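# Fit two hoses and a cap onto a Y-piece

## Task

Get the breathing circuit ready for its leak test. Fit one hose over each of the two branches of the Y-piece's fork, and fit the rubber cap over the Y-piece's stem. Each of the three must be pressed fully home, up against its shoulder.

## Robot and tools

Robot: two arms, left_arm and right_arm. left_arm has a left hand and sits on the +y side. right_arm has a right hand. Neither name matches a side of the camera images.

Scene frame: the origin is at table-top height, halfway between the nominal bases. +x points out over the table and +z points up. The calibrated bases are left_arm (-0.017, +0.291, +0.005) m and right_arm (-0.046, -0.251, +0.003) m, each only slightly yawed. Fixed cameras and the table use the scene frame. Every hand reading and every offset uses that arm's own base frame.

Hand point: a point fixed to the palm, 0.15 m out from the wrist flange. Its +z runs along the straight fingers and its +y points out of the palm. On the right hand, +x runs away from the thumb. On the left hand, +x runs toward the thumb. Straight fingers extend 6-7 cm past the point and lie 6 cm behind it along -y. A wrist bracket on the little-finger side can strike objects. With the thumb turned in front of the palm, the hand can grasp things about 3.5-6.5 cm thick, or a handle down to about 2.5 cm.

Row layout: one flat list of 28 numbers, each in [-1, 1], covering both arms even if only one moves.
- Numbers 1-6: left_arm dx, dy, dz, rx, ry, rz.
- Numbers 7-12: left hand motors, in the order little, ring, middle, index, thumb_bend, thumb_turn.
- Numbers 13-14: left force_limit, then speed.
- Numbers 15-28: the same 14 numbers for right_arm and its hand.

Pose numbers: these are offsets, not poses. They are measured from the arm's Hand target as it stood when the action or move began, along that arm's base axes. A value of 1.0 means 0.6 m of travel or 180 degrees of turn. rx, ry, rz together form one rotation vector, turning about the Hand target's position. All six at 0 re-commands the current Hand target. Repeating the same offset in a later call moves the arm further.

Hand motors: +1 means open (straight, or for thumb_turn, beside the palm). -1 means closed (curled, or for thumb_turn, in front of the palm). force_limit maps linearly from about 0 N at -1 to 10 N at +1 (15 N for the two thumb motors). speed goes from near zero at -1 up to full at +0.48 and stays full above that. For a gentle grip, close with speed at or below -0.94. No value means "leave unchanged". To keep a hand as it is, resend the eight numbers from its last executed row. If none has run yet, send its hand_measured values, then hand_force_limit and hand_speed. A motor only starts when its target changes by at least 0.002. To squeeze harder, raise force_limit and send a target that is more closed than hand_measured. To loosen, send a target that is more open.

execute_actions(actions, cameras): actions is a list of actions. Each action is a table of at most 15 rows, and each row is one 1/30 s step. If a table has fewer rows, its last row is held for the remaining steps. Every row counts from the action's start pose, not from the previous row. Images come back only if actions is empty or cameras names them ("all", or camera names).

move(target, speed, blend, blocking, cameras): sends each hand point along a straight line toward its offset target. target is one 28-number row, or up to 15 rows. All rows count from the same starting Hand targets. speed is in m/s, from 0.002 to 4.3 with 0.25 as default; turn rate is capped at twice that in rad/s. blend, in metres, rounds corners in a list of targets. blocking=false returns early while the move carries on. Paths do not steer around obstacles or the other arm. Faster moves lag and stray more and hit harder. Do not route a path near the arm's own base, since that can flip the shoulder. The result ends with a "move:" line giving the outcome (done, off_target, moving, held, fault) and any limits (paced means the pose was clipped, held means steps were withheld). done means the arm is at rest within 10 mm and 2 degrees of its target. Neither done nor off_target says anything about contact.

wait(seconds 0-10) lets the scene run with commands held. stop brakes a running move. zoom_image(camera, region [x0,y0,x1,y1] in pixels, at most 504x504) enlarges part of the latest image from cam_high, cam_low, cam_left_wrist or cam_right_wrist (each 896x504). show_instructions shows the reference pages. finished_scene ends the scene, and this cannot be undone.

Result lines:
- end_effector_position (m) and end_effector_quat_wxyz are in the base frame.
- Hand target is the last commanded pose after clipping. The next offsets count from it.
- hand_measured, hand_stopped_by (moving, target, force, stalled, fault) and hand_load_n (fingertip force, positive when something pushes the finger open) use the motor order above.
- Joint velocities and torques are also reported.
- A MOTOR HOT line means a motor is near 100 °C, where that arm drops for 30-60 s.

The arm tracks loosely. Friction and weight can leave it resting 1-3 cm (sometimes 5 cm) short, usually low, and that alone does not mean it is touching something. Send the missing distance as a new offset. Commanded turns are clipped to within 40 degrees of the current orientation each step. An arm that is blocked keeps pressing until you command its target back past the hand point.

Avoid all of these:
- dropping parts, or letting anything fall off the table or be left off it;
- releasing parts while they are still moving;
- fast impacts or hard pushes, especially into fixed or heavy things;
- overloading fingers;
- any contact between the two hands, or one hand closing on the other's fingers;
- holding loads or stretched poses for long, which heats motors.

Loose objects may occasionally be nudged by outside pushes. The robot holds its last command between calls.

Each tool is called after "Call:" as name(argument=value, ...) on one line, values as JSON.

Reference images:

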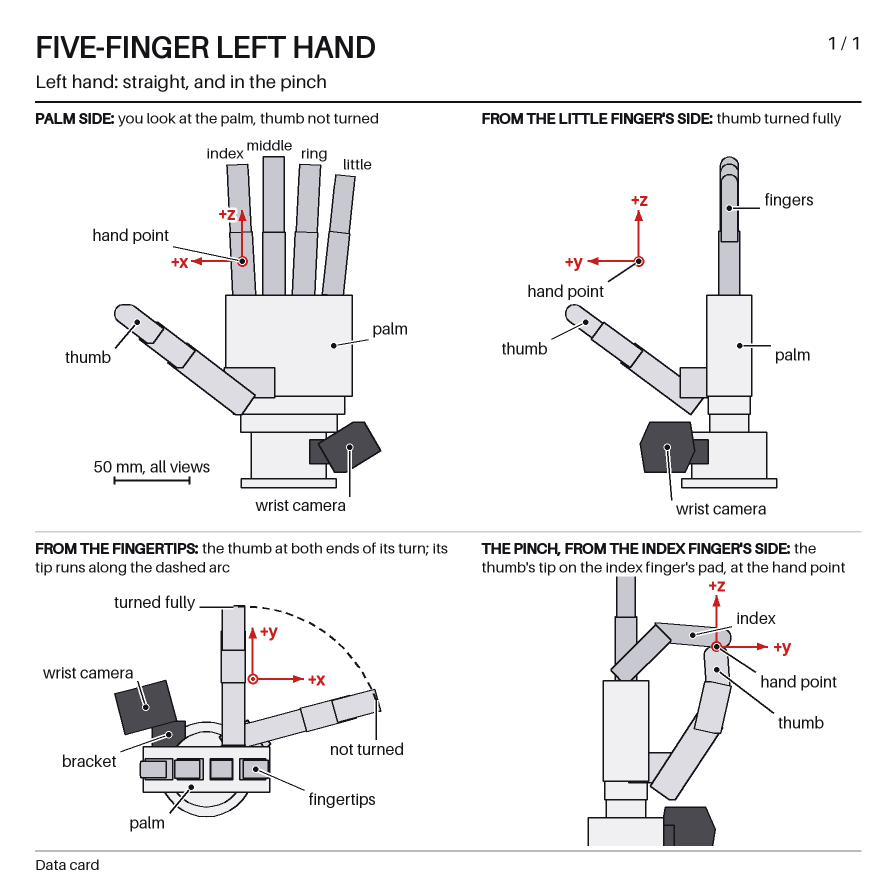

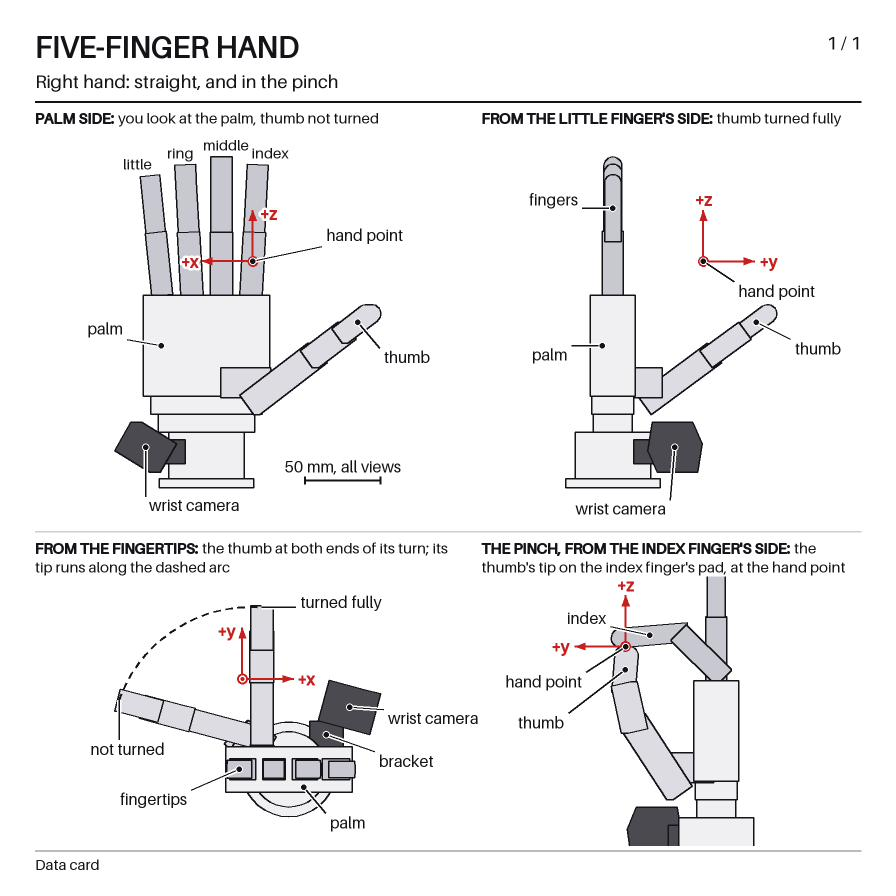

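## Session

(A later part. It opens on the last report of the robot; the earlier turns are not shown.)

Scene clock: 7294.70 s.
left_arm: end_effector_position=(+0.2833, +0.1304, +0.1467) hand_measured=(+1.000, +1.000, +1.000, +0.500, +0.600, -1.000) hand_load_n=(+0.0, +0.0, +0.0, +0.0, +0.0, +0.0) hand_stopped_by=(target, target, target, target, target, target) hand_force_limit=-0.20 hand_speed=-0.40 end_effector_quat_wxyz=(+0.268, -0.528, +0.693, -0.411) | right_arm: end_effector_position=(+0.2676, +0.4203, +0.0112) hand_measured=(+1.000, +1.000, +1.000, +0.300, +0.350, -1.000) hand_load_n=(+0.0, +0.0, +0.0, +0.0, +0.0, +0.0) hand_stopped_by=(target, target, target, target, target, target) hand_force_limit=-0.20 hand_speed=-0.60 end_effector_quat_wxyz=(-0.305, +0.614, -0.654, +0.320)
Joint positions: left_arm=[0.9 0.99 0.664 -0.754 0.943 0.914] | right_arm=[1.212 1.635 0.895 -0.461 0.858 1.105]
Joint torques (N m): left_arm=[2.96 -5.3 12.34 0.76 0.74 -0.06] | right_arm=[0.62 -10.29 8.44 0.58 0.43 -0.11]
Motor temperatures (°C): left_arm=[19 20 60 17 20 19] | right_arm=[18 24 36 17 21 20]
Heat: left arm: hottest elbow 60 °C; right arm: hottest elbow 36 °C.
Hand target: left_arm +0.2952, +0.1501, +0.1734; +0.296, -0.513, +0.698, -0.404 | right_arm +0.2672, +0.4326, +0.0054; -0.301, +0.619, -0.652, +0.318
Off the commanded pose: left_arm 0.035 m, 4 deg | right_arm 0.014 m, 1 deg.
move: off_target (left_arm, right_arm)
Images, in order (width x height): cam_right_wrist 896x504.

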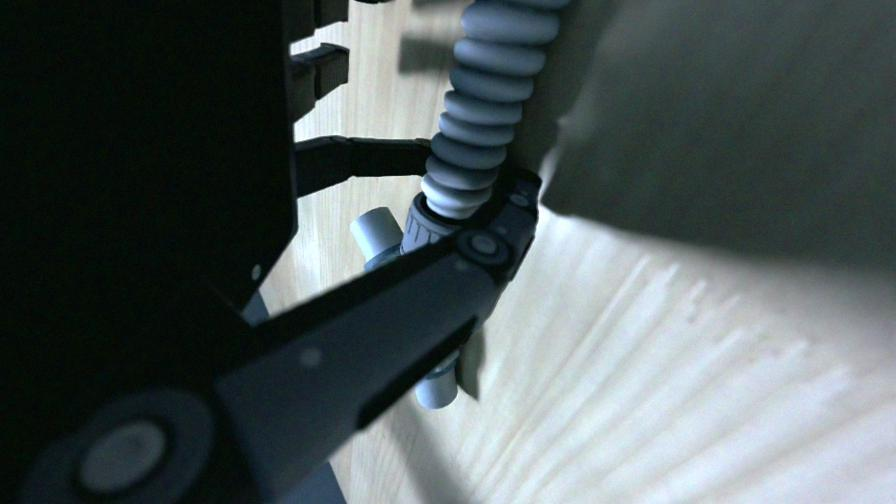

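Call:
move(target=[[0, 0, 0, 0, 0, 0, 1, 1, 1, 0.5, 0.6, -1, -0.2, -0.4, 0.0, 0, 0.02, 0, 0, 0, 1, 1, 1, 0.3, 0.35, -1, -0.2, -0.6], [0, 0, 0, 0, 0, 0, 1, 1, 1, 0.5, 0.6, -1, -0.2, -0.4, 0.0, 0.025, 0.02, 0, 0, 0, 1, 1, 1, 0.3, 0.35, -1, -0.2, -0.6]], speed=0.04, cameras=["cam_right_wrist"])

Call:
zoom_image(camera="cam_right_wrist", region=[330, 60, 590, 300])

Scene clock: 7302.37 s.
left_arm: end_effector_position=(+0.2833, +0.1304, +0.1467) hand_measured=(+1.000, +1.000, +1.000, +0.500, +0.600, -1.000) hand_load_n=(+0.0, +0.0, +0.0, +0.0, +0.0, +0.0) hand_stopped_by=(target, target, target, target, target, target) hand_force_limit=-0.20 hand_speed=-0.40 end_effector_quat_wxyz=(+0.268, -0.528, +0.693, -0.411) | right_arm: end_effector_position=(+0.2646, +0.4292, +0.0133) hand_measured=(+1.000, +1.000, +1.000, +0.300, +0.350, -1.000) hand_load_n=(+0.0, +0.0, +0.0, +0.0, +0.0, +0.0) hand_stopped_by=(target, target, target, target, target, target) hand_force_limit=-0.20 hand_speed=-0.60 end_effector_quat_wxyz=(-0.294, +0.622, -0.650, +0.323)
Joint positions: left_arm=[0.9 0.99 0.664 -0.754 0.943 0.914] | right_arm=[1.224 1.656 0.94 -0.52 0.857 1.114]
Joint torques (N m): left_arm=[2.67 -6.07 12.41 0.69 0.72 0] | right_arm=[0.73 -12.1 9.24 0.77 0.59 -0.03]
Motor temperatures (°C): left_arm=[19 20 60 17 20 19] | right_arm=[18 24 36 17 21 20]
Heat: left arm: hottest elbow 60 °C; right arm: hottest elbow 36 °C.
Hand target: left_arm +0.2952, +0.1501, +0.1734; +0.296, -0.513, +0.698, -0.404 | right_arm +0.2672, +0.4477, +0.0175; -0.301, +0.619, -0.652, +0.318
Off the commanded pose: left_arm 0.035 m, 4 deg | right_arm 0.019 m, 1 deg.
move: off_target (left_arm, right_arm)
Images, in order (width x height): cam_right_wrist 896x504.

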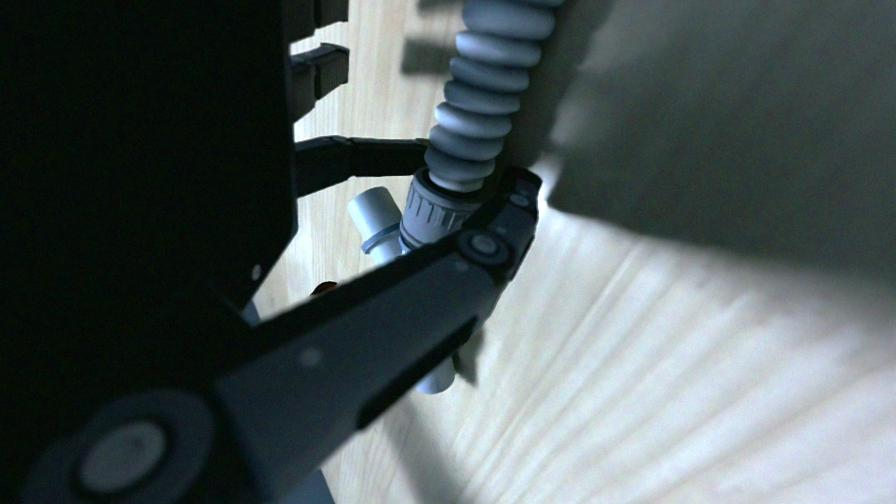

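Scaled by 1.938 from the camera's 896x504 image, which has a finer 1280x720 frame.

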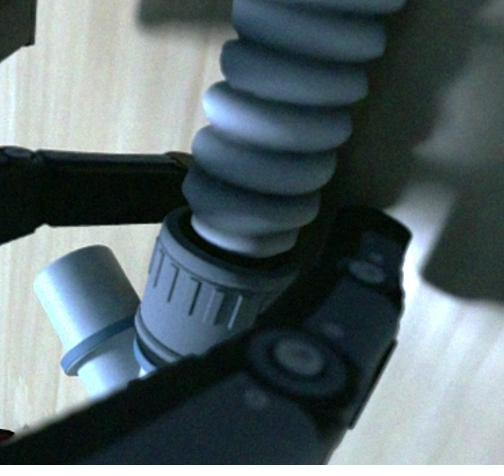

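Call:
move(target=[[0, 0, 0, 0, 0, 0, 1, 1, 1, 0.5, 0.6, -1, -0.2, -0.4, 0.0, 0.008, 0.004, 0, 0, 0, 1, 1, 1, 0.3, 0.35, -1, -0.2, -0.6], [0, 0, 0, 0, 0, 0, 1, 1, 1, 0.5, 0.6, -1, -0.2, -0.4, 0.0, 0.008, 0.004, 0, 0, 0, 1, 1, 1, -0.5, -0.3, -1, -0.2, -0.8]], speed=0.04, cameras=["cam_right_wrist"])

Call:
zoom_image(camera="cam_right_wrist", region=[330, 60, 590, 300])

Scene clock: 7312.73 s.
left_arm: end_effector_position=(+0.2833, +0.1304, +0.1467) hand_measured=(+1.000, +1.000, +1.000, +0.500, +0.600, -1.000) hand_load_n=(+0.0, +0.0, +0.0, +0.0, +0.0, +0.0) hand_stopped_by=(target, target, target, target, target, target) hand_force_limit=-0.20 hand_speed=-0.40 end_effector_quat_wxyz=(+0.268, -0.528, +0.693, -0.411) | right_arm: end_effector_position=(+0.2647, +0.4340, +0.0155) hand_measured=(+1.000, +1.000, +1.000, +0.082, +0.222, -1.000) hand_load_n=(+0.0, +0.0, +0.0, +10.5, +6.0, -4.5) hand_stopped_by=(target, target, target, force, force, target) hand_force_limit=-0.20 hand_speed=-0.80 end_effector_quat_wxyz=(-0.294, +0.622, -0.650, +0.323)
Joint positions: left_arm=[0.9 0.99 0.664 -0.754 0.943 0.914] | right_arm=[1.227 1.662 0.956 -0.535 0.857 1.12]
Joint torques (N m): left_arm=[2.96 -5.25 12.49 0.59 0.72 0] | right_arm=[0.97 -11.81 9.32 0.65 0.61 -0.06]
Motor temperatures (°C): left_arm=[19 20 60 17 20 19] | right_arm=[18 24 36 17 21 20]
Heat: left arm: hottest elbow 60 °C; right arm: hottest elbow 36 °C.
Hand target: left_arm +0.2952, +0.1501, +0.1734; +0.296, -0.513, +0.698, -0.404 | right_arm +0.2672, +0.4525, +0.0199; -0.301, +0.619, -0.652, +0.318
Off the commanded pose: left_arm 0.035 m, 4 deg | right_arm 0.019 m, 1 deg.
move: off_target (left_arm, right_arm); target 2's new numbers were sent with right_arm's hand 0.019 m and 1 deg from that target
Images, in order (width x height): cam_right_wrist 896x504.

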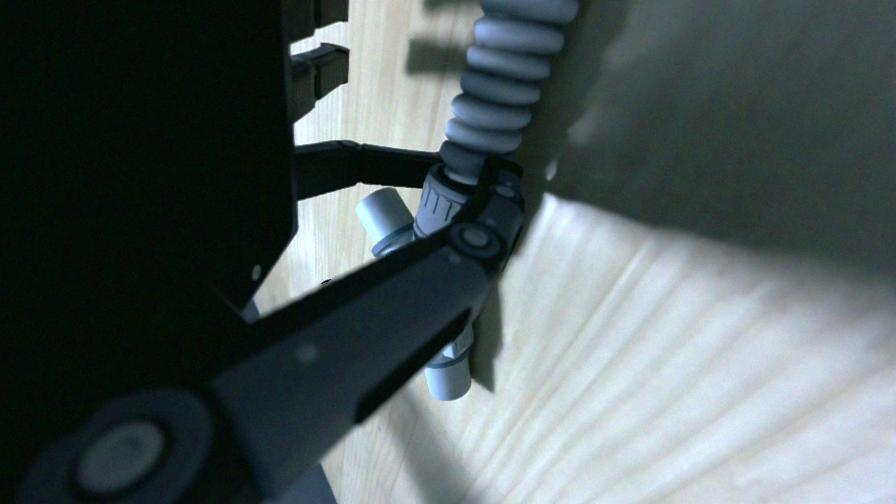

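Scaled by 1.938 from the camera's 896x504 image, which has a finer 1280x720 frame.

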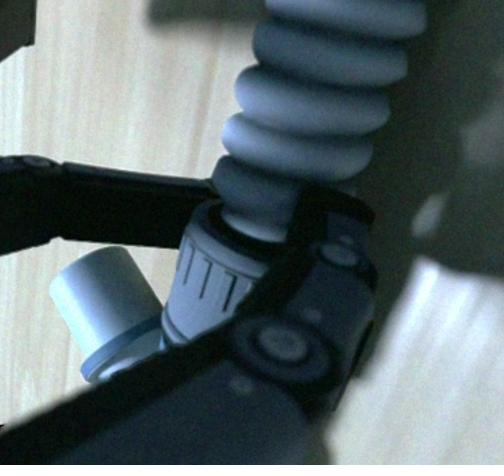

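Call:
move(target=[[0, 0, 0, 0, 0, 0, 1, 1, 1, 0.5, 0.6, -1, -0.2, -0.4, 0.0, 0.0, 0.08, 0, 0, 0, 1, 1, 1, -0.5, -0.3, -1, -0.2, -0.8], [0, 0, 0, 0, 0, 0, 1, 1, 1, 0.5, 0.6, -1, -0.2, -0.4, 0.0, 0.0, 0.08, 0, 0, 0, -0.5, -0.5, -0.5, -0.5, -0.3, -1, -0.5, -0.85]], speed=0.05, cameras=["cam_right_wrist", "cam_low"])

Call:
zoom_image(camera="cam_low", region=[530, 200, 650, 310])

Scene clock: 7326.53 s.
left_arm: end_effector_position=(+0.2833, +0.1304, +0.1467) hand_measured=(+1.000, +1.000, +1.000, +0.500, +0.600, -1.000) hand_load_n=(+0.0, +0.0, -0.5, +0.0, +0.0, +0.0) hand_stopped_by=(target, target, target, target, target, target) hand_force_limit=-0.20 hand_speed=-0.40 end_effector_quat_wxyz=(+0.268, -0.528, +0.693, -0.411) | right_arm: end_effector_position=(+0.2630, +0.4298, +0.0451) hand_measured=(-0.012, +0.058, +0.072, +0.082, +0.224, -1.000) hand_load_n=(+2.5, +3.5, +1.0, +10.0, +11.5, +2.5) hand_stopped_by=(force, force, force, force, force, target) hand_force_limit=-0.50 hand_speed=-0.85 end_effector_quat_wxyz=(-0.278, +0.629, -0.647, +0.330)
Joint positions: left_arm=[0.9 0.99 0.664 -0.754 0.943 0.914] | right_arm=[1.228 1.615 1.003 -0.667 0.857 1.121]
Joint torques (N m): left_arm=[2.61 -6.53 12.46 0.75 0.75 0.03] | right_arm=[0.62 -14.39 9.94 0.46 0.59 -0.06]
Motor temperatures (°C): left_arm=[19 20 60 17 20 19] | right_arm=[18 24 37 17 21 20]
Heat: left arm: hottest elbow 60 °C; right arm: hottest elbow 37 °C.
Hand target: left_arm +0.2952, +0.1501, +0.1734; +0.296, -0.513, +0.698, -0.404 | right_arm +0.2672, +0.4526, +0.0679; -0.301, +0.619, -0.652, +0.318
Off the commanded pose: left_arm 0.035 m, 4 deg | right_arm 0.032 m, 3 deg.
move: off_target (left_arm, right_arm); target 2's new numbers were sent with right_arm's hand 0.032 m and 3 deg from that target
Images, in order (width x height): cam_low 896x504, cam_right_wrist 896x504.

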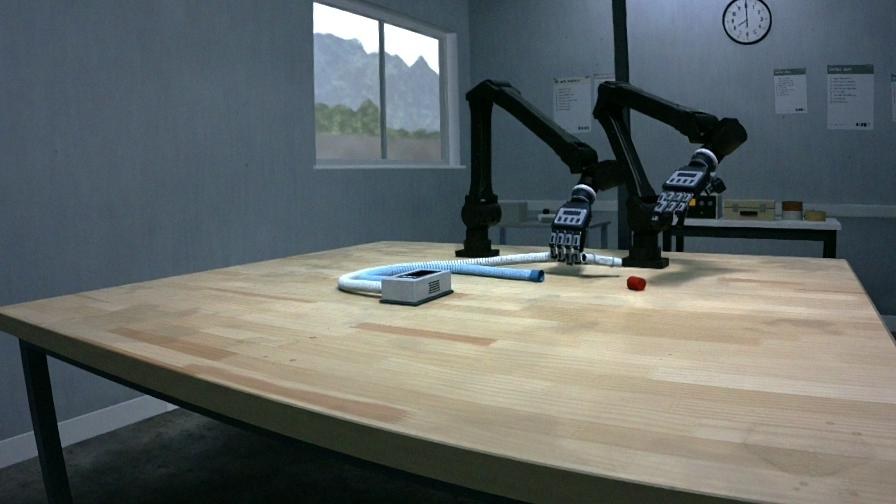

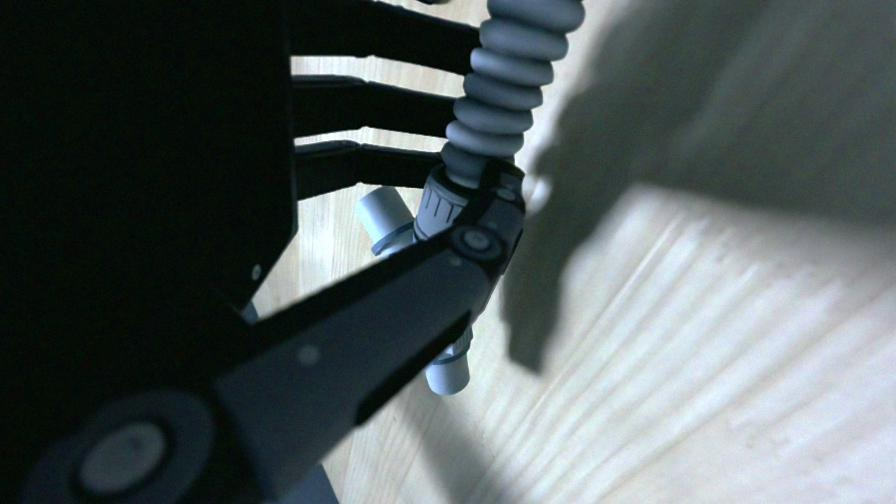

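Scaled by 4.200 from the camera's 896x504 image, which has a finer 1280x720 frame.

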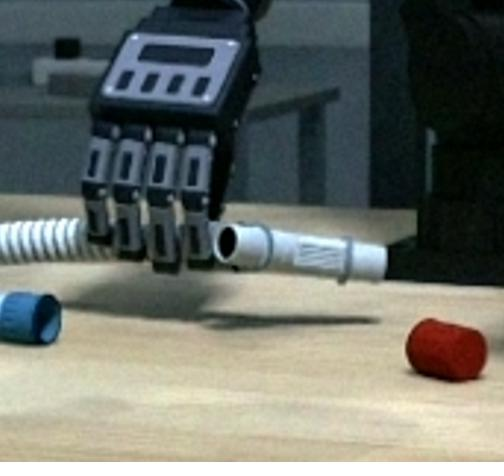

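Call:
move(target=[[0, 0, 0, 0, 0, 0, 1, 1, 1, 0.5, 0.6, -1, -0.2, -0.4, 0.0, 0.0, 0.2, 0, 0, 0, -0.5, -0.5, -0.5, -0.5, -0.3, -1, -0.5, -0.85], [0, 0, 0, 0, 0, 0, 1, 1, 1, 0.5, 0.6, -1, -0.2, -0.4, 0.222, -0.113, 0.237, 0.041, 0.0174, 0, -0.5, -0.5, -0.5, -0.5, -0.3, -1, -0.5, -0.85]], speed=0.08, blend=[0.03, 0], cameras=["cam_right_wrist", "cam_low", "cam_high", "cam_left_wrist"])

Call:
zoom_image(camera="cam_low", region=[500, 160, 640, 260])

Call:
zoom_image(camera="cam_high", region=[430, 130, 530, 210])

Scene clock: 7352.90 s.
left_arm: end_effector_position=(+0.2833, +0.1304, +0.1467) hand_measured=(+1.000, +1.000, +1.000, +0.500, +0.600, -1.000) hand_load_n=(+0.0, -0.5, +0.0, +0.0, +0.0, +0.0) hand_stopped_by=(target, target, target, target, target, target) hand_force_limit=-0.20 hand_speed=-0.40 end_effector_quat_wxyz=(+0.268, -0.528, +0.693, -0.411) | right_arm: end_effector_position=(+0.3902, +0.3769, +0.1863) hand_measured=(-0.012, +0.058, +0.072, +0.082, +0.224, -1.000) hand_load_n=(+1.5, +4.5, +1.0, +10.0, +11.5, +1.5) hand_stopped_by=(force, force, force, force, force, target) hand_force_limit=-0.50 hand_speed=-0.85 end_effector_quat_wxyz=(+0.299, -0.615, +0.682, -0.260)
Joint positions: left_arm=[0.9 0.99 0.664 -0.754 0.943 0.914] | right_arm=[0.865 1.417 1.168 -0.71 0.577 0.781]
Joint torques (N m): left_arm=[2.32 -5.54 12.44 0.76 0.75 0.01] | right_arm=[0.15 -13.04 10.35 1.87 0.27 -0.23]
Motor temperatures (°C): left_arm=[19 20 60 17 21 19] | right_arm=[18 24 38 17 21 20]
Heat: left arm: hottest elbow 60 °C; right arm: hottest elbow 38 °C.
Hand target: left_arm +0.2952, +0.1501, +0.1734; +0.296, -0.513, +0.698, -0.404 | right_arm +0.4003, +0.3848, +0.2102; +0.322, -0.607, +0.679, -0.259
Off the commanded pose: left_arm 0.035 m, 4 deg | right_arm 0.027 m, 3 deg.
move: off_target (left_arm, right_arm)

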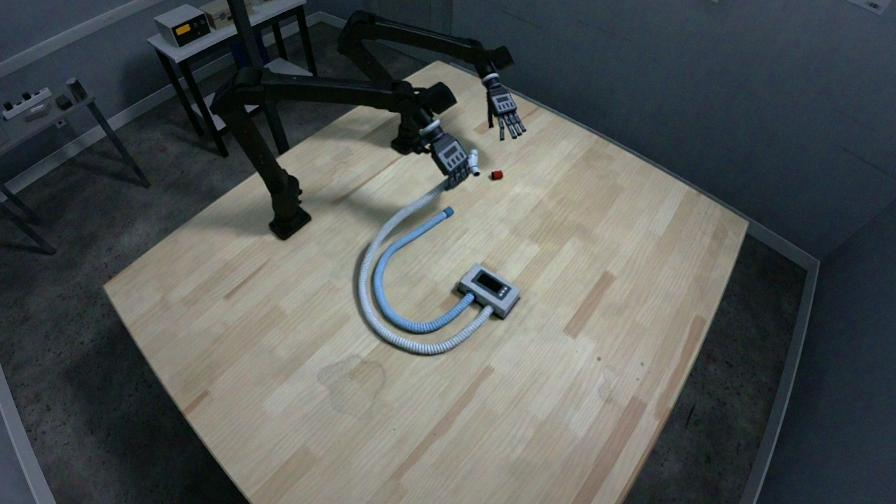

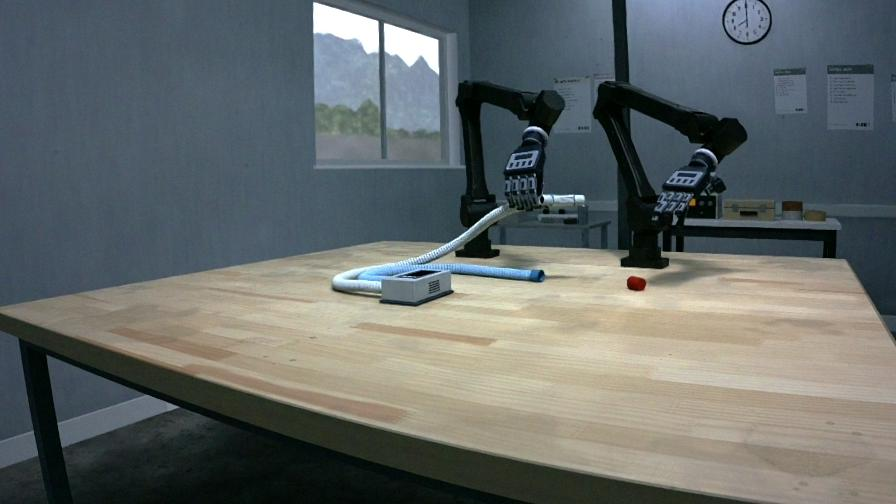

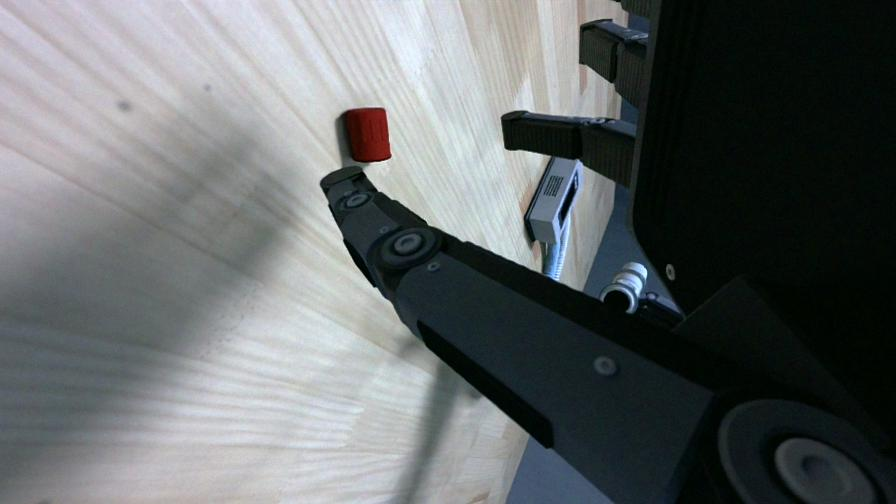

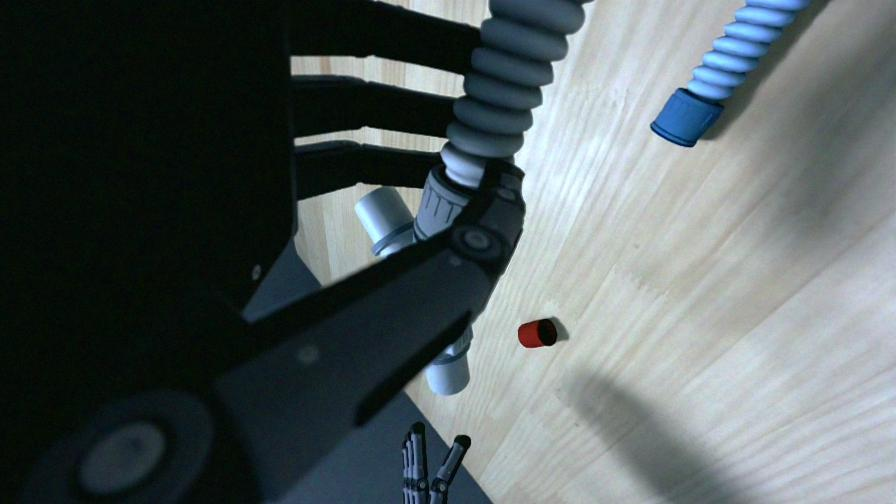

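Scaled by 3.600 from the camera's 896x504 image, which has a finer 1280x720 frame.

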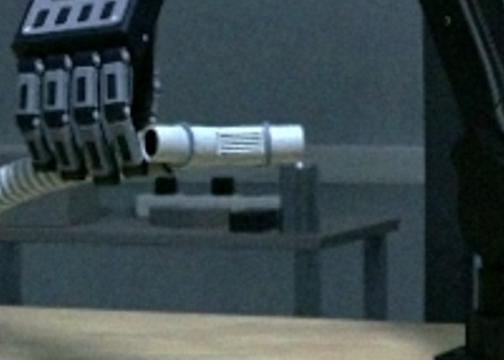

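Scaled by 5.040 from the camera's 896x504 image, which has a finer 1280x720 frame.

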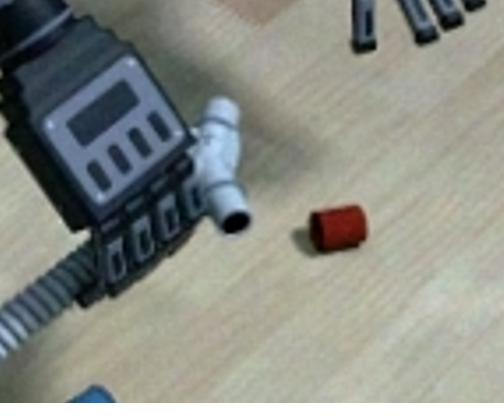

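Call:
zoom_image(camera="cam_right_wrist", region=[340, 150, 560, 410])

Call:
zoom_image(camera="cam_left_wrist", region=[560, 230, 680, 350])

Scaled by 1.938 from the camera's 896x504 image, which has a finer 1280x720 frame.

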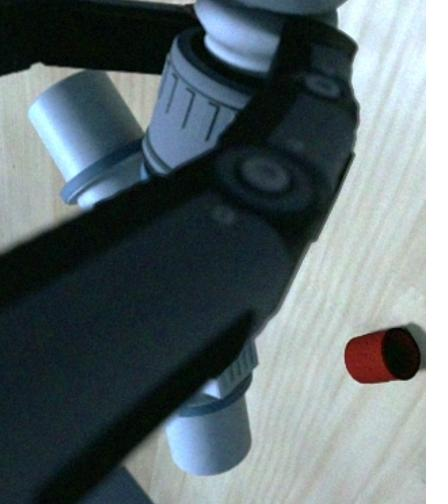

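Scaled by 4.200 from the camera's 896x504 image, which has a finer 1280x720 frame.

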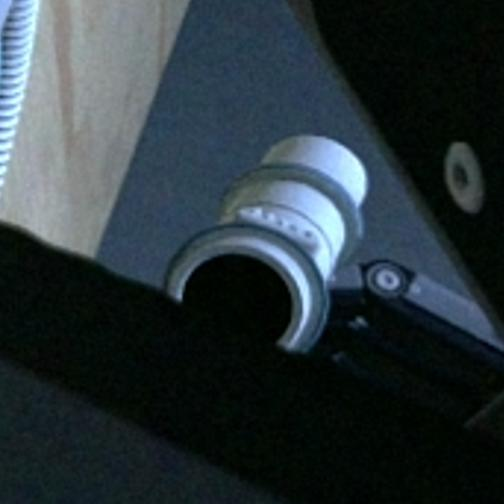

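Call:
zoom_image(camera="cam_left_wrist", region=[320, 80, 420, 180])

Scaled by 5.040 from the camera's 896x504 image, which has a finer 1280x720 frame.

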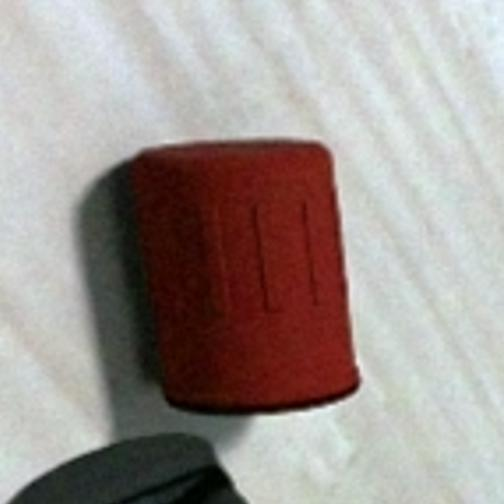

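Call:
move(target=[0.103, -0.12, -0.122, 0, 0, -0.109, 1, 1, 0.35, 0.35, 0.4, -1, -0.2, -0.4, 0.083, 0, 0, 0, 0, 0, -0.5, -0.5, -0.5, -0.5, -0.3, -1, -0.5, -0.85], speed=0.1, cameras=["cam_left_wrist", "cam_low"])

Call:
zoom_image(camera="cam_left_wrist", region=[260, 100, 500, 300])

Scene clock: 7400.80 s.
left_arm: end_effector_position=(+0.3413, +0.0706, +0.0896) hand_measured=(+1.000, +1.000, +0.350, +0.350, +0.400, -1.000) hand_load_n=(+0.0, -0.5, +0.0, +0.0, +0.0, +0.0) hand_stopped_by=(target, target, target, target, target, target) hand_force_limit=-0.20 hand_speed=-0.40 end_effector_quat_wxyz=(+0.203, -0.407, +0.769, -0.450) | right_arm: end_effector_position=(+0.4303, +0.3711, +0.1886) hand_measured=(-0.012, +0.058, +0.072, +0.082, +0.224, -1.000) hand_load_n=(+1.0, +5.0, +1.0, +10.0, +11.5, +1.5) hand_stopped_by=(force, force, force, force, force, target) hand_force_limit=-0.50 hand_speed=-0.85 end_effector_quat_wxyz=(+0.301, -0.615, +0.682, -0.258)
Joint positions: left_arm=[0.623 1.227 0.664 -0.564 0.968 0.984] | right_arm=[0.789 1.467 1.221 -0.672 0.527 0.71]
Joint torques (N m): left_arm=[1.55 -8.18 9.17 1.84 0.74 -0.02] | right_arm=[-0.32 -11.75 12.16 1.88 0.25 -0.3]
Motor temperatures (°C): left_arm=[19 20 60 17 21 19] | right_arm=[18 24 41 17 20 20]
Heat: left arm: hottest elbow 60 °C; right arm: hottest elbow 41 °C.
Hand target: left_arm +0.3570, +0.0780, +0.1002; +0.222, -0.386, +0.775, -0.448 | right_arm +0.4502, +0.3847, +0.2102; +0.322, -0.607, +0.679, -0.259
Off the commanded pose: left_arm 0.020 m, 3 deg | right_arm 0.032 m, 3 deg.
move: off_target (left_arm, right_arm)
Images, in order (width x height): cam_low 896x504, cam_left_wrist 896x504.

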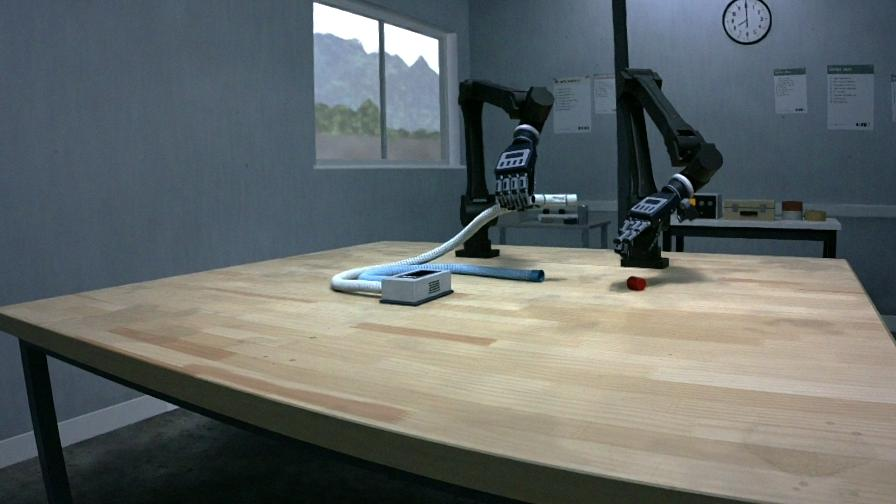

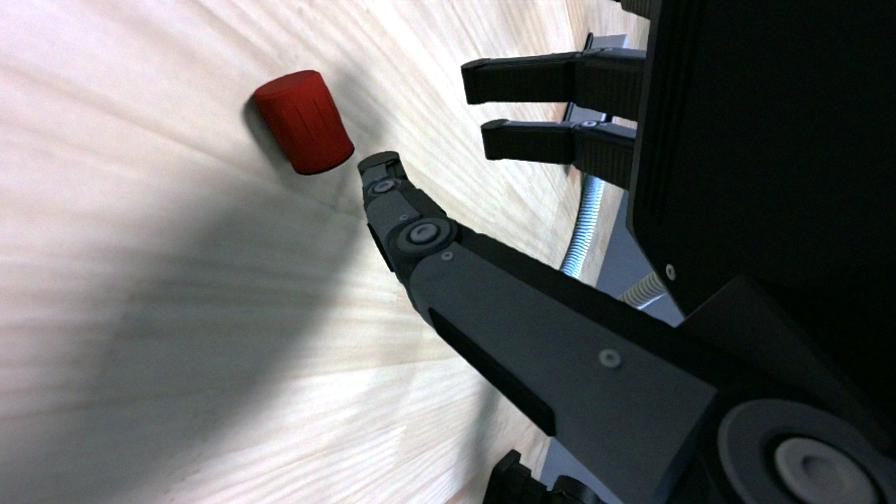

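Scaled by 2.100 from the camera's 896x504 image, which has a finer 1280x720 frame.

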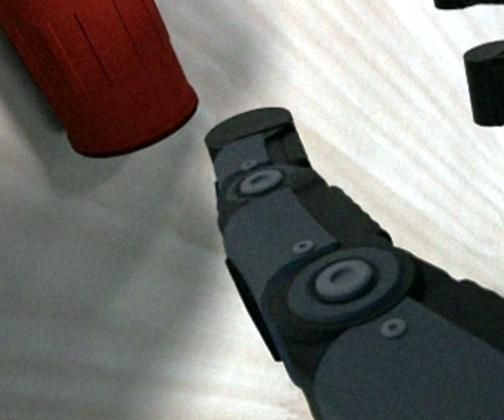

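Call:
move(target=[0.0117, 0.0117, -0.092, 0, 0, 0, 1, 1, 0.35, 0.35, 0.4, -1, -0.2, -0.4, 0, 0, 0, 0, 0, 0, -0.5, -0.5, -0.5, -0.5, -0.3, -1, -0.5, -0.85], speed=0.06, cameras=["cam_left_wrist"])

Scene clock: 7418.77 s.
left_arm: end_effector_position=(+0.3638, +0.0870, +0.0487) hand_measured=(+1.000, +1.000, +0.350, +0.350, +0.400, -1.000) hand_load_n=(+0.0, +0.0, +0.0, +0.0, +0.0, +0.0) hand_stopped_by=(target, target, target, target, target, target) hand_force_limit=-0.20 hand_speed=-0.40 end_effector_quat_wxyz=(+0.219, -0.395, +0.772, -0.448) | right_arm: end_effector_position=(+0.4304, +0.3711, +0.1888) hand_measured=(-0.012, +0.058, +0.072, +0.082, +0.224, -1.000) hand_load_n=(+0.5, +5.0, +1.0, +10.0, +11.0, +1.5) hand_stopped_by=(force, force, force, force, force, target) hand_force_limit=-0.50 hand_speed=-0.85 end_effector_quat_wxyz=(+0.301, -0.615, +0.682, -0.258)
Joint positions: left_arm=[0.623 1.372 0.653 -0.375 0.969 0.993] | right_arm=[0.789 1.467 1.222 -0.672 0.527 0.709]
Joint torques (N m): left_arm=[1.61 -9.29 5.42 1.8 0.77 -0.06] | right_arm=[-0.32 -11.58 12.31 1.91 0.25 -0.31]
Motor temperatures (°C): left_arm=[19 20 57 17 21 19] | right_arm=[18 24 40 17 20 20]
Heat: left arm: hottest elbow 57 °C; right arm: hottest elbow 40 °C.
Hand target: left_arm +0.3640, +0.0850, +0.0449; +0.222, -0.386, +0.775, -0.448 | right_arm +0.4502, +0.3847, +0.2103; +0.322, -0.607, +0.679, -0.259
Off the commanded pose: left_arm 0.004 m, 1 deg | right_arm 0.032 m, 3 deg.
move: off_target (right_arm)
Images, in order (width x height): cam_left_wrist 896x504.

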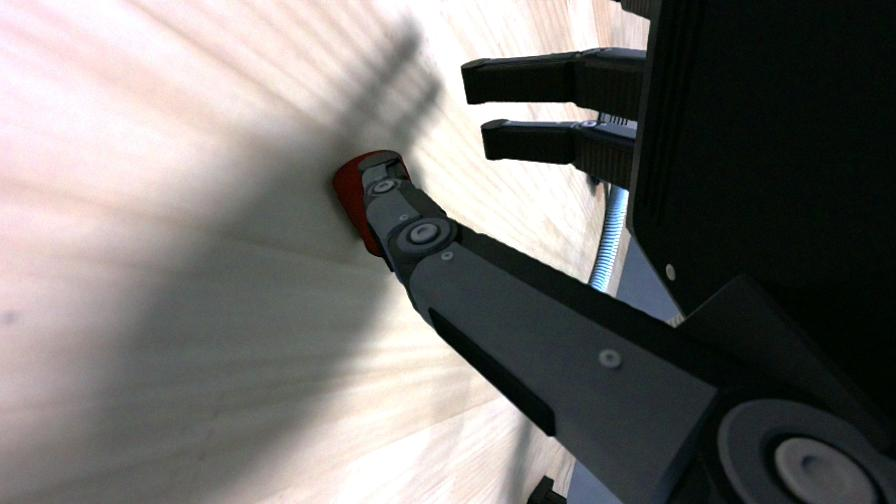

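Call:
move(target=[-0.0197, -0.0143, -0.02, 0, 0, 0, 1, 1, 0.35, 0.35, 0.4, -1, -0.2, -0.4, 0, 0, 0, 0, 0, 0, -0.5, -0.5, -0.5, -0.5, -0.3, -1, -0.5, -0.85], speed=0.05, cameras=["cam_left_wrist"])

Call:
zoom_image(camera="cam_left_wrist", region=[320, 100, 560, 300])

Scene clock: 7425.07 s.
left_arm: end_effector_position=(+0.3521, +0.0785, +0.0343) hand_measured=(+1.000, +1.000, +0.350, +0.350, +0.400, -1.000) hand_load_n=(+0.0, +0.0, +0.0, +0.0, +0.0, +0.0) hand_stopped_by=(target, target, target, target, target, target) hand_force_limit=-0.20 hand_speed=-0.40 end_effector_quat_wxyz=(+0.217, -0.396, +0.771, -0.448) | right_arm: end_effector_position=(+0.4304, +0.3711, +0.1888) hand_measured=(-0.012, +0.058, +0.072, +0.082, +0.224, -1.000) hand_load_n=(+1.0, +5.0, +1.0, +10.0, +11.5, +1.5) hand_stopped_by=(force, force, force, force, force, target) hand_force_limit=-0.50 hand_speed=-0.85 end_effector_quat_wxyz=(+0.301, -0.615, +0.682, -0.258)
Joint positions: left_arm=[0.623 1.372 0.603 -0.331 0.969 0.993] | right_arm=[0.789 1.467 1.222 -0.672 0.527 0.709]
Joint torques (N m): left_arm=[1.38 -9.64 5.26 1.88 0.74 -0.04] | right_arm=[-0.21 -11.87 12.3 1.85 0.24 -0.27]
Motor temperatures (°C): left_arm=[19 20 55 17 21 19] | right_arm=[18 24 40 17 20 20]
Heat: left arm: hottest elbow 55 °C; right arm: hottest elbow 40 °C.
Hand target: left_arm +0.3522, +0.0764, +0.0329; +0.222, -0.386, +0.775, -0.448 | right_arm +0.4502, +0.3847, +0.2103; +0.322, -0.607, +0.679, -0.259
Off the commanded pose: left_arm 0.003 m, 1 deg | right_arm 0.032 m, 3 deg.
move: off_target (right_arm)
Images, in order (width x height): cam_left_wrist 896x504.

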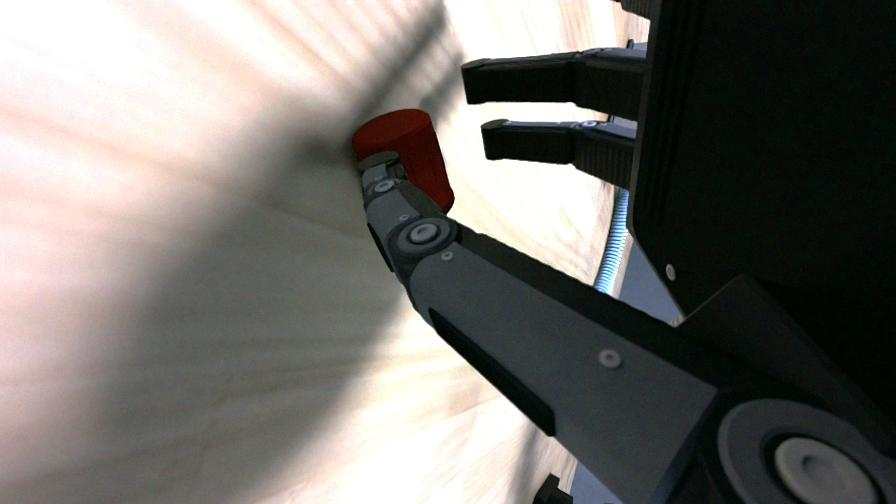

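Scaled by 2.100 from the camera's 896x504 image, which has a finer 1280x720 frame.

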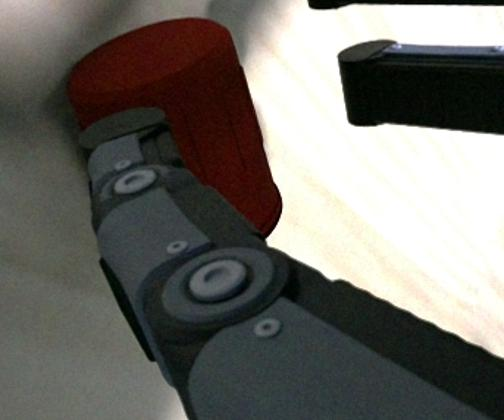

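Call:
move(target=[-0.004, -0.0053, -0.028, 0, 0, 0, 1, 1, 0.35, 0.35, 0.4, -1, -0.2, -0.4, 0, 0, 0, 0, 0, 0, -0.5, -0.5, -0.5, -0.5, -0.3, -1, -0.5, -0.85], speed=0.04, cameras=["cam_left_wrist"])

Call:
zoom_image(camera="cam_left_wrist", region=[320, 60, 560, 300])

Scene clock: 7435.00 s.
left_arm: end_effector_position=(+0.3502, +0.0771, +0.0201) hand_measured=(+1.000, +1.000, +0.350, +0.350, +0.400, -1.000) hand_load_n=(+0.0, +0.0, +0.0, +0.0, +0.0, +0.0) hand_stopped_by=(target, target, target, target, target, target) hand_force_limit=-0.20 hand_speed=-0.40 end_effector_quat_wxyz=(+0.222, -0.393, +0.772, -0.447) | right_arm: end_effector_position=(+0.4304, +0.3711, +0.1888) hand_measured=(-0.012, +0.058, +0.072, +0.082, +0.224, -1.000) hand_load_n=(+1.0, +5.0, +1.0, +10.0, +11.5, +1.5) hand_stopped_by=(force, force, force, force, force, target) hand_force_limit=-0.50 hand_speed=-0.85 end_effector_quat_wxyz=(+0.301, -0.615, +0.682, -0.258)
Joint positions: left_arm=[0.623 1.398 0.573 -0.262 0.969 0.993] | right_arm=[0.789 1.467 1.222 -0.672 0.527 0.709]
Joint torques (N m): left_arm=[1.32 -8.18 4.79 1.66 0.67 -0.09] | right_arm=[-0.38 -12.16 12.33 1.81 0.27 -0.31]
Heat: left arm: hottest elbow 53 °C; right arm: hottest elbow 41 °C.
Hand target: left_arm +0.3497, +0.0732, +0.0161; +0.222, -0.386, +0.775, -0.448 | right_arm +0.4502, +0.3847, +0.2103; +0.322, -0.607, +0.679, -0.259
Off the commanded pose: left_arm 0.006 m, 1 deg | right_arm 0.032 m, 3 deg.
move: off_target (right_arm)
Images, in order (width x height): cam_left_wrist 896x504.

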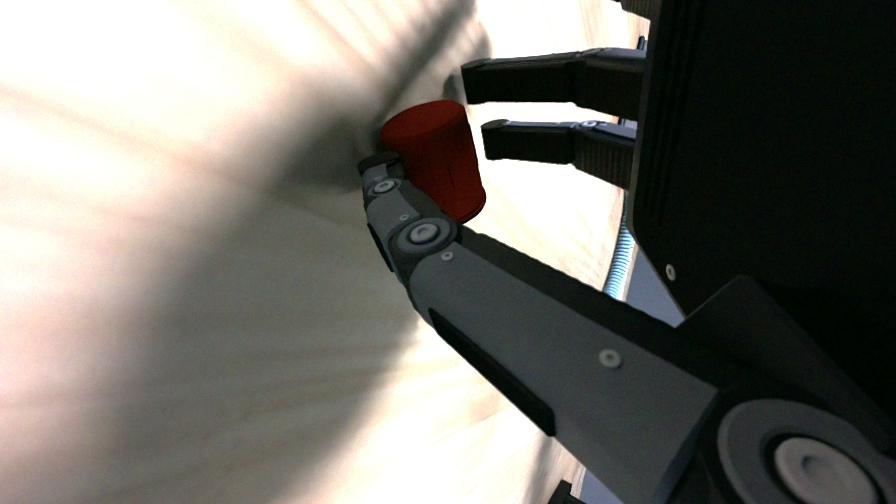

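Scaled by 2.100 from the camera's 896x504 image, which has a finer 1280x720 frame.

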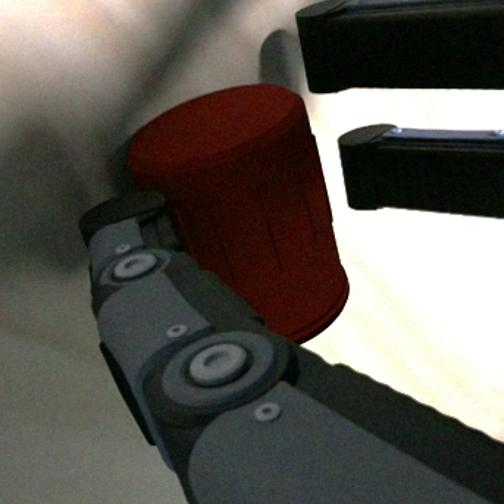

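Call:
move(target=[[0, 0, -0.0045, 0, 0, 0, 1, 1, 0.35, 0.35, 0.4, -1, -0.2, -0.4, 0, 0, 0, 0, 0, 0, -0.5, -0.5, -0.5, -0.5, -0.3, -1, -0.5, -0.85], [0, 0, -0.0045, 0, 0, 0, 1, 1, -0.5, -0.5, -0.3, -1, -0.1, -0.85, 0, 0, 0, 0, 0, 0, -0.5, -0.5, -0.5, -0.5, -0.3, -1, -0.5, -0.85]], speed=0.04, cameras=["cam_left_wrist"])

Call:
zoom_image(camera="cam_left_wrist", region=[320, 60, 560, 300])

Scene clock: 7443.83 s.
left_arm: end_effector_position=(+0.3513, +0.0780, +0.0185) hand_measured=(+1.000, +1.000, +0.076, +0.074, +0.264, -1.000) hand_load_n=(+0.0, -0.5, +7.0, +6.0, +10.5, -1.5) hand_stopped_by=(target, target, force, force, force, target) hand_force_limit=-0.10 hand_speed=-0.85 end_effector_quat_wxyz=(+0.224, -0.392, +0.772, -0.447) | right_arm: end_effector_position=(+0.4304, +0.3711, +0.1888) hand_measured=(-0.012, +0.058, +0.072, +0.082, +0.224, -1.000) hand_load_n=(+1.0, +5.0, +1.5, +10.0, +11.0, +1.5) hand_stopped_by=(force, force, force, force, force, target) hand_force_limit=-0.50 hand_speed=-0.85 end_effector_quat_wxyz=(+0.301, -0.615, +0.682, -0.258)
Joint positions: left_arm=[0.623 1.405 0.573 -0.252 0.969 0.993] | right_arm=[0.789 1.467 1.222 -0.672 0.527 0.709]
Joint torques (N m): left_arm=[1.55 -8.82 4.67 1.89 0.67 -0.1] | right_arm=[-0.03 -12.34 12.37 1.85 0.24 -0.29]
Heat: left arm: hottest elbow 51 °C; right arm: hottest elbow 41 °C.
Hand target: left_arm +0.3497, +0.0732, +0.0134; +0.222, -0.387, +0.775, -0.448 | right_arm +0.4502, +0.3847, +0.2103; +0.322, -0.607, +0.679, -0.259
Off the commanded pose: left_arm 0.007 m, 1 deg | right_arm 0.032 m, 3 deg.
move: off_target (right_arm)
Images, in order (width x height): cam_left_wrist 896x504.

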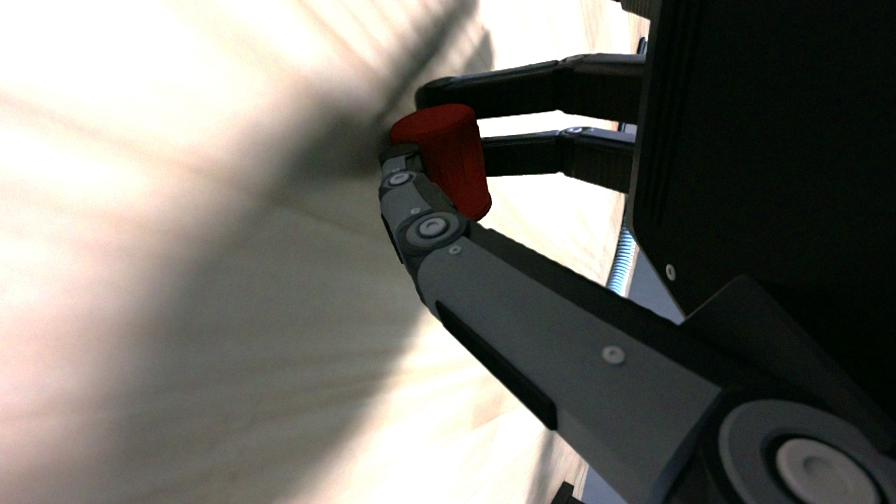

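Scaled by 2.100 from the camera's 896x504 image, which has a finer 1280x720 frame.

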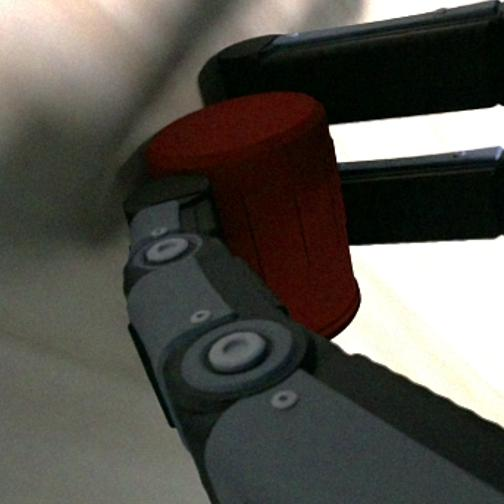

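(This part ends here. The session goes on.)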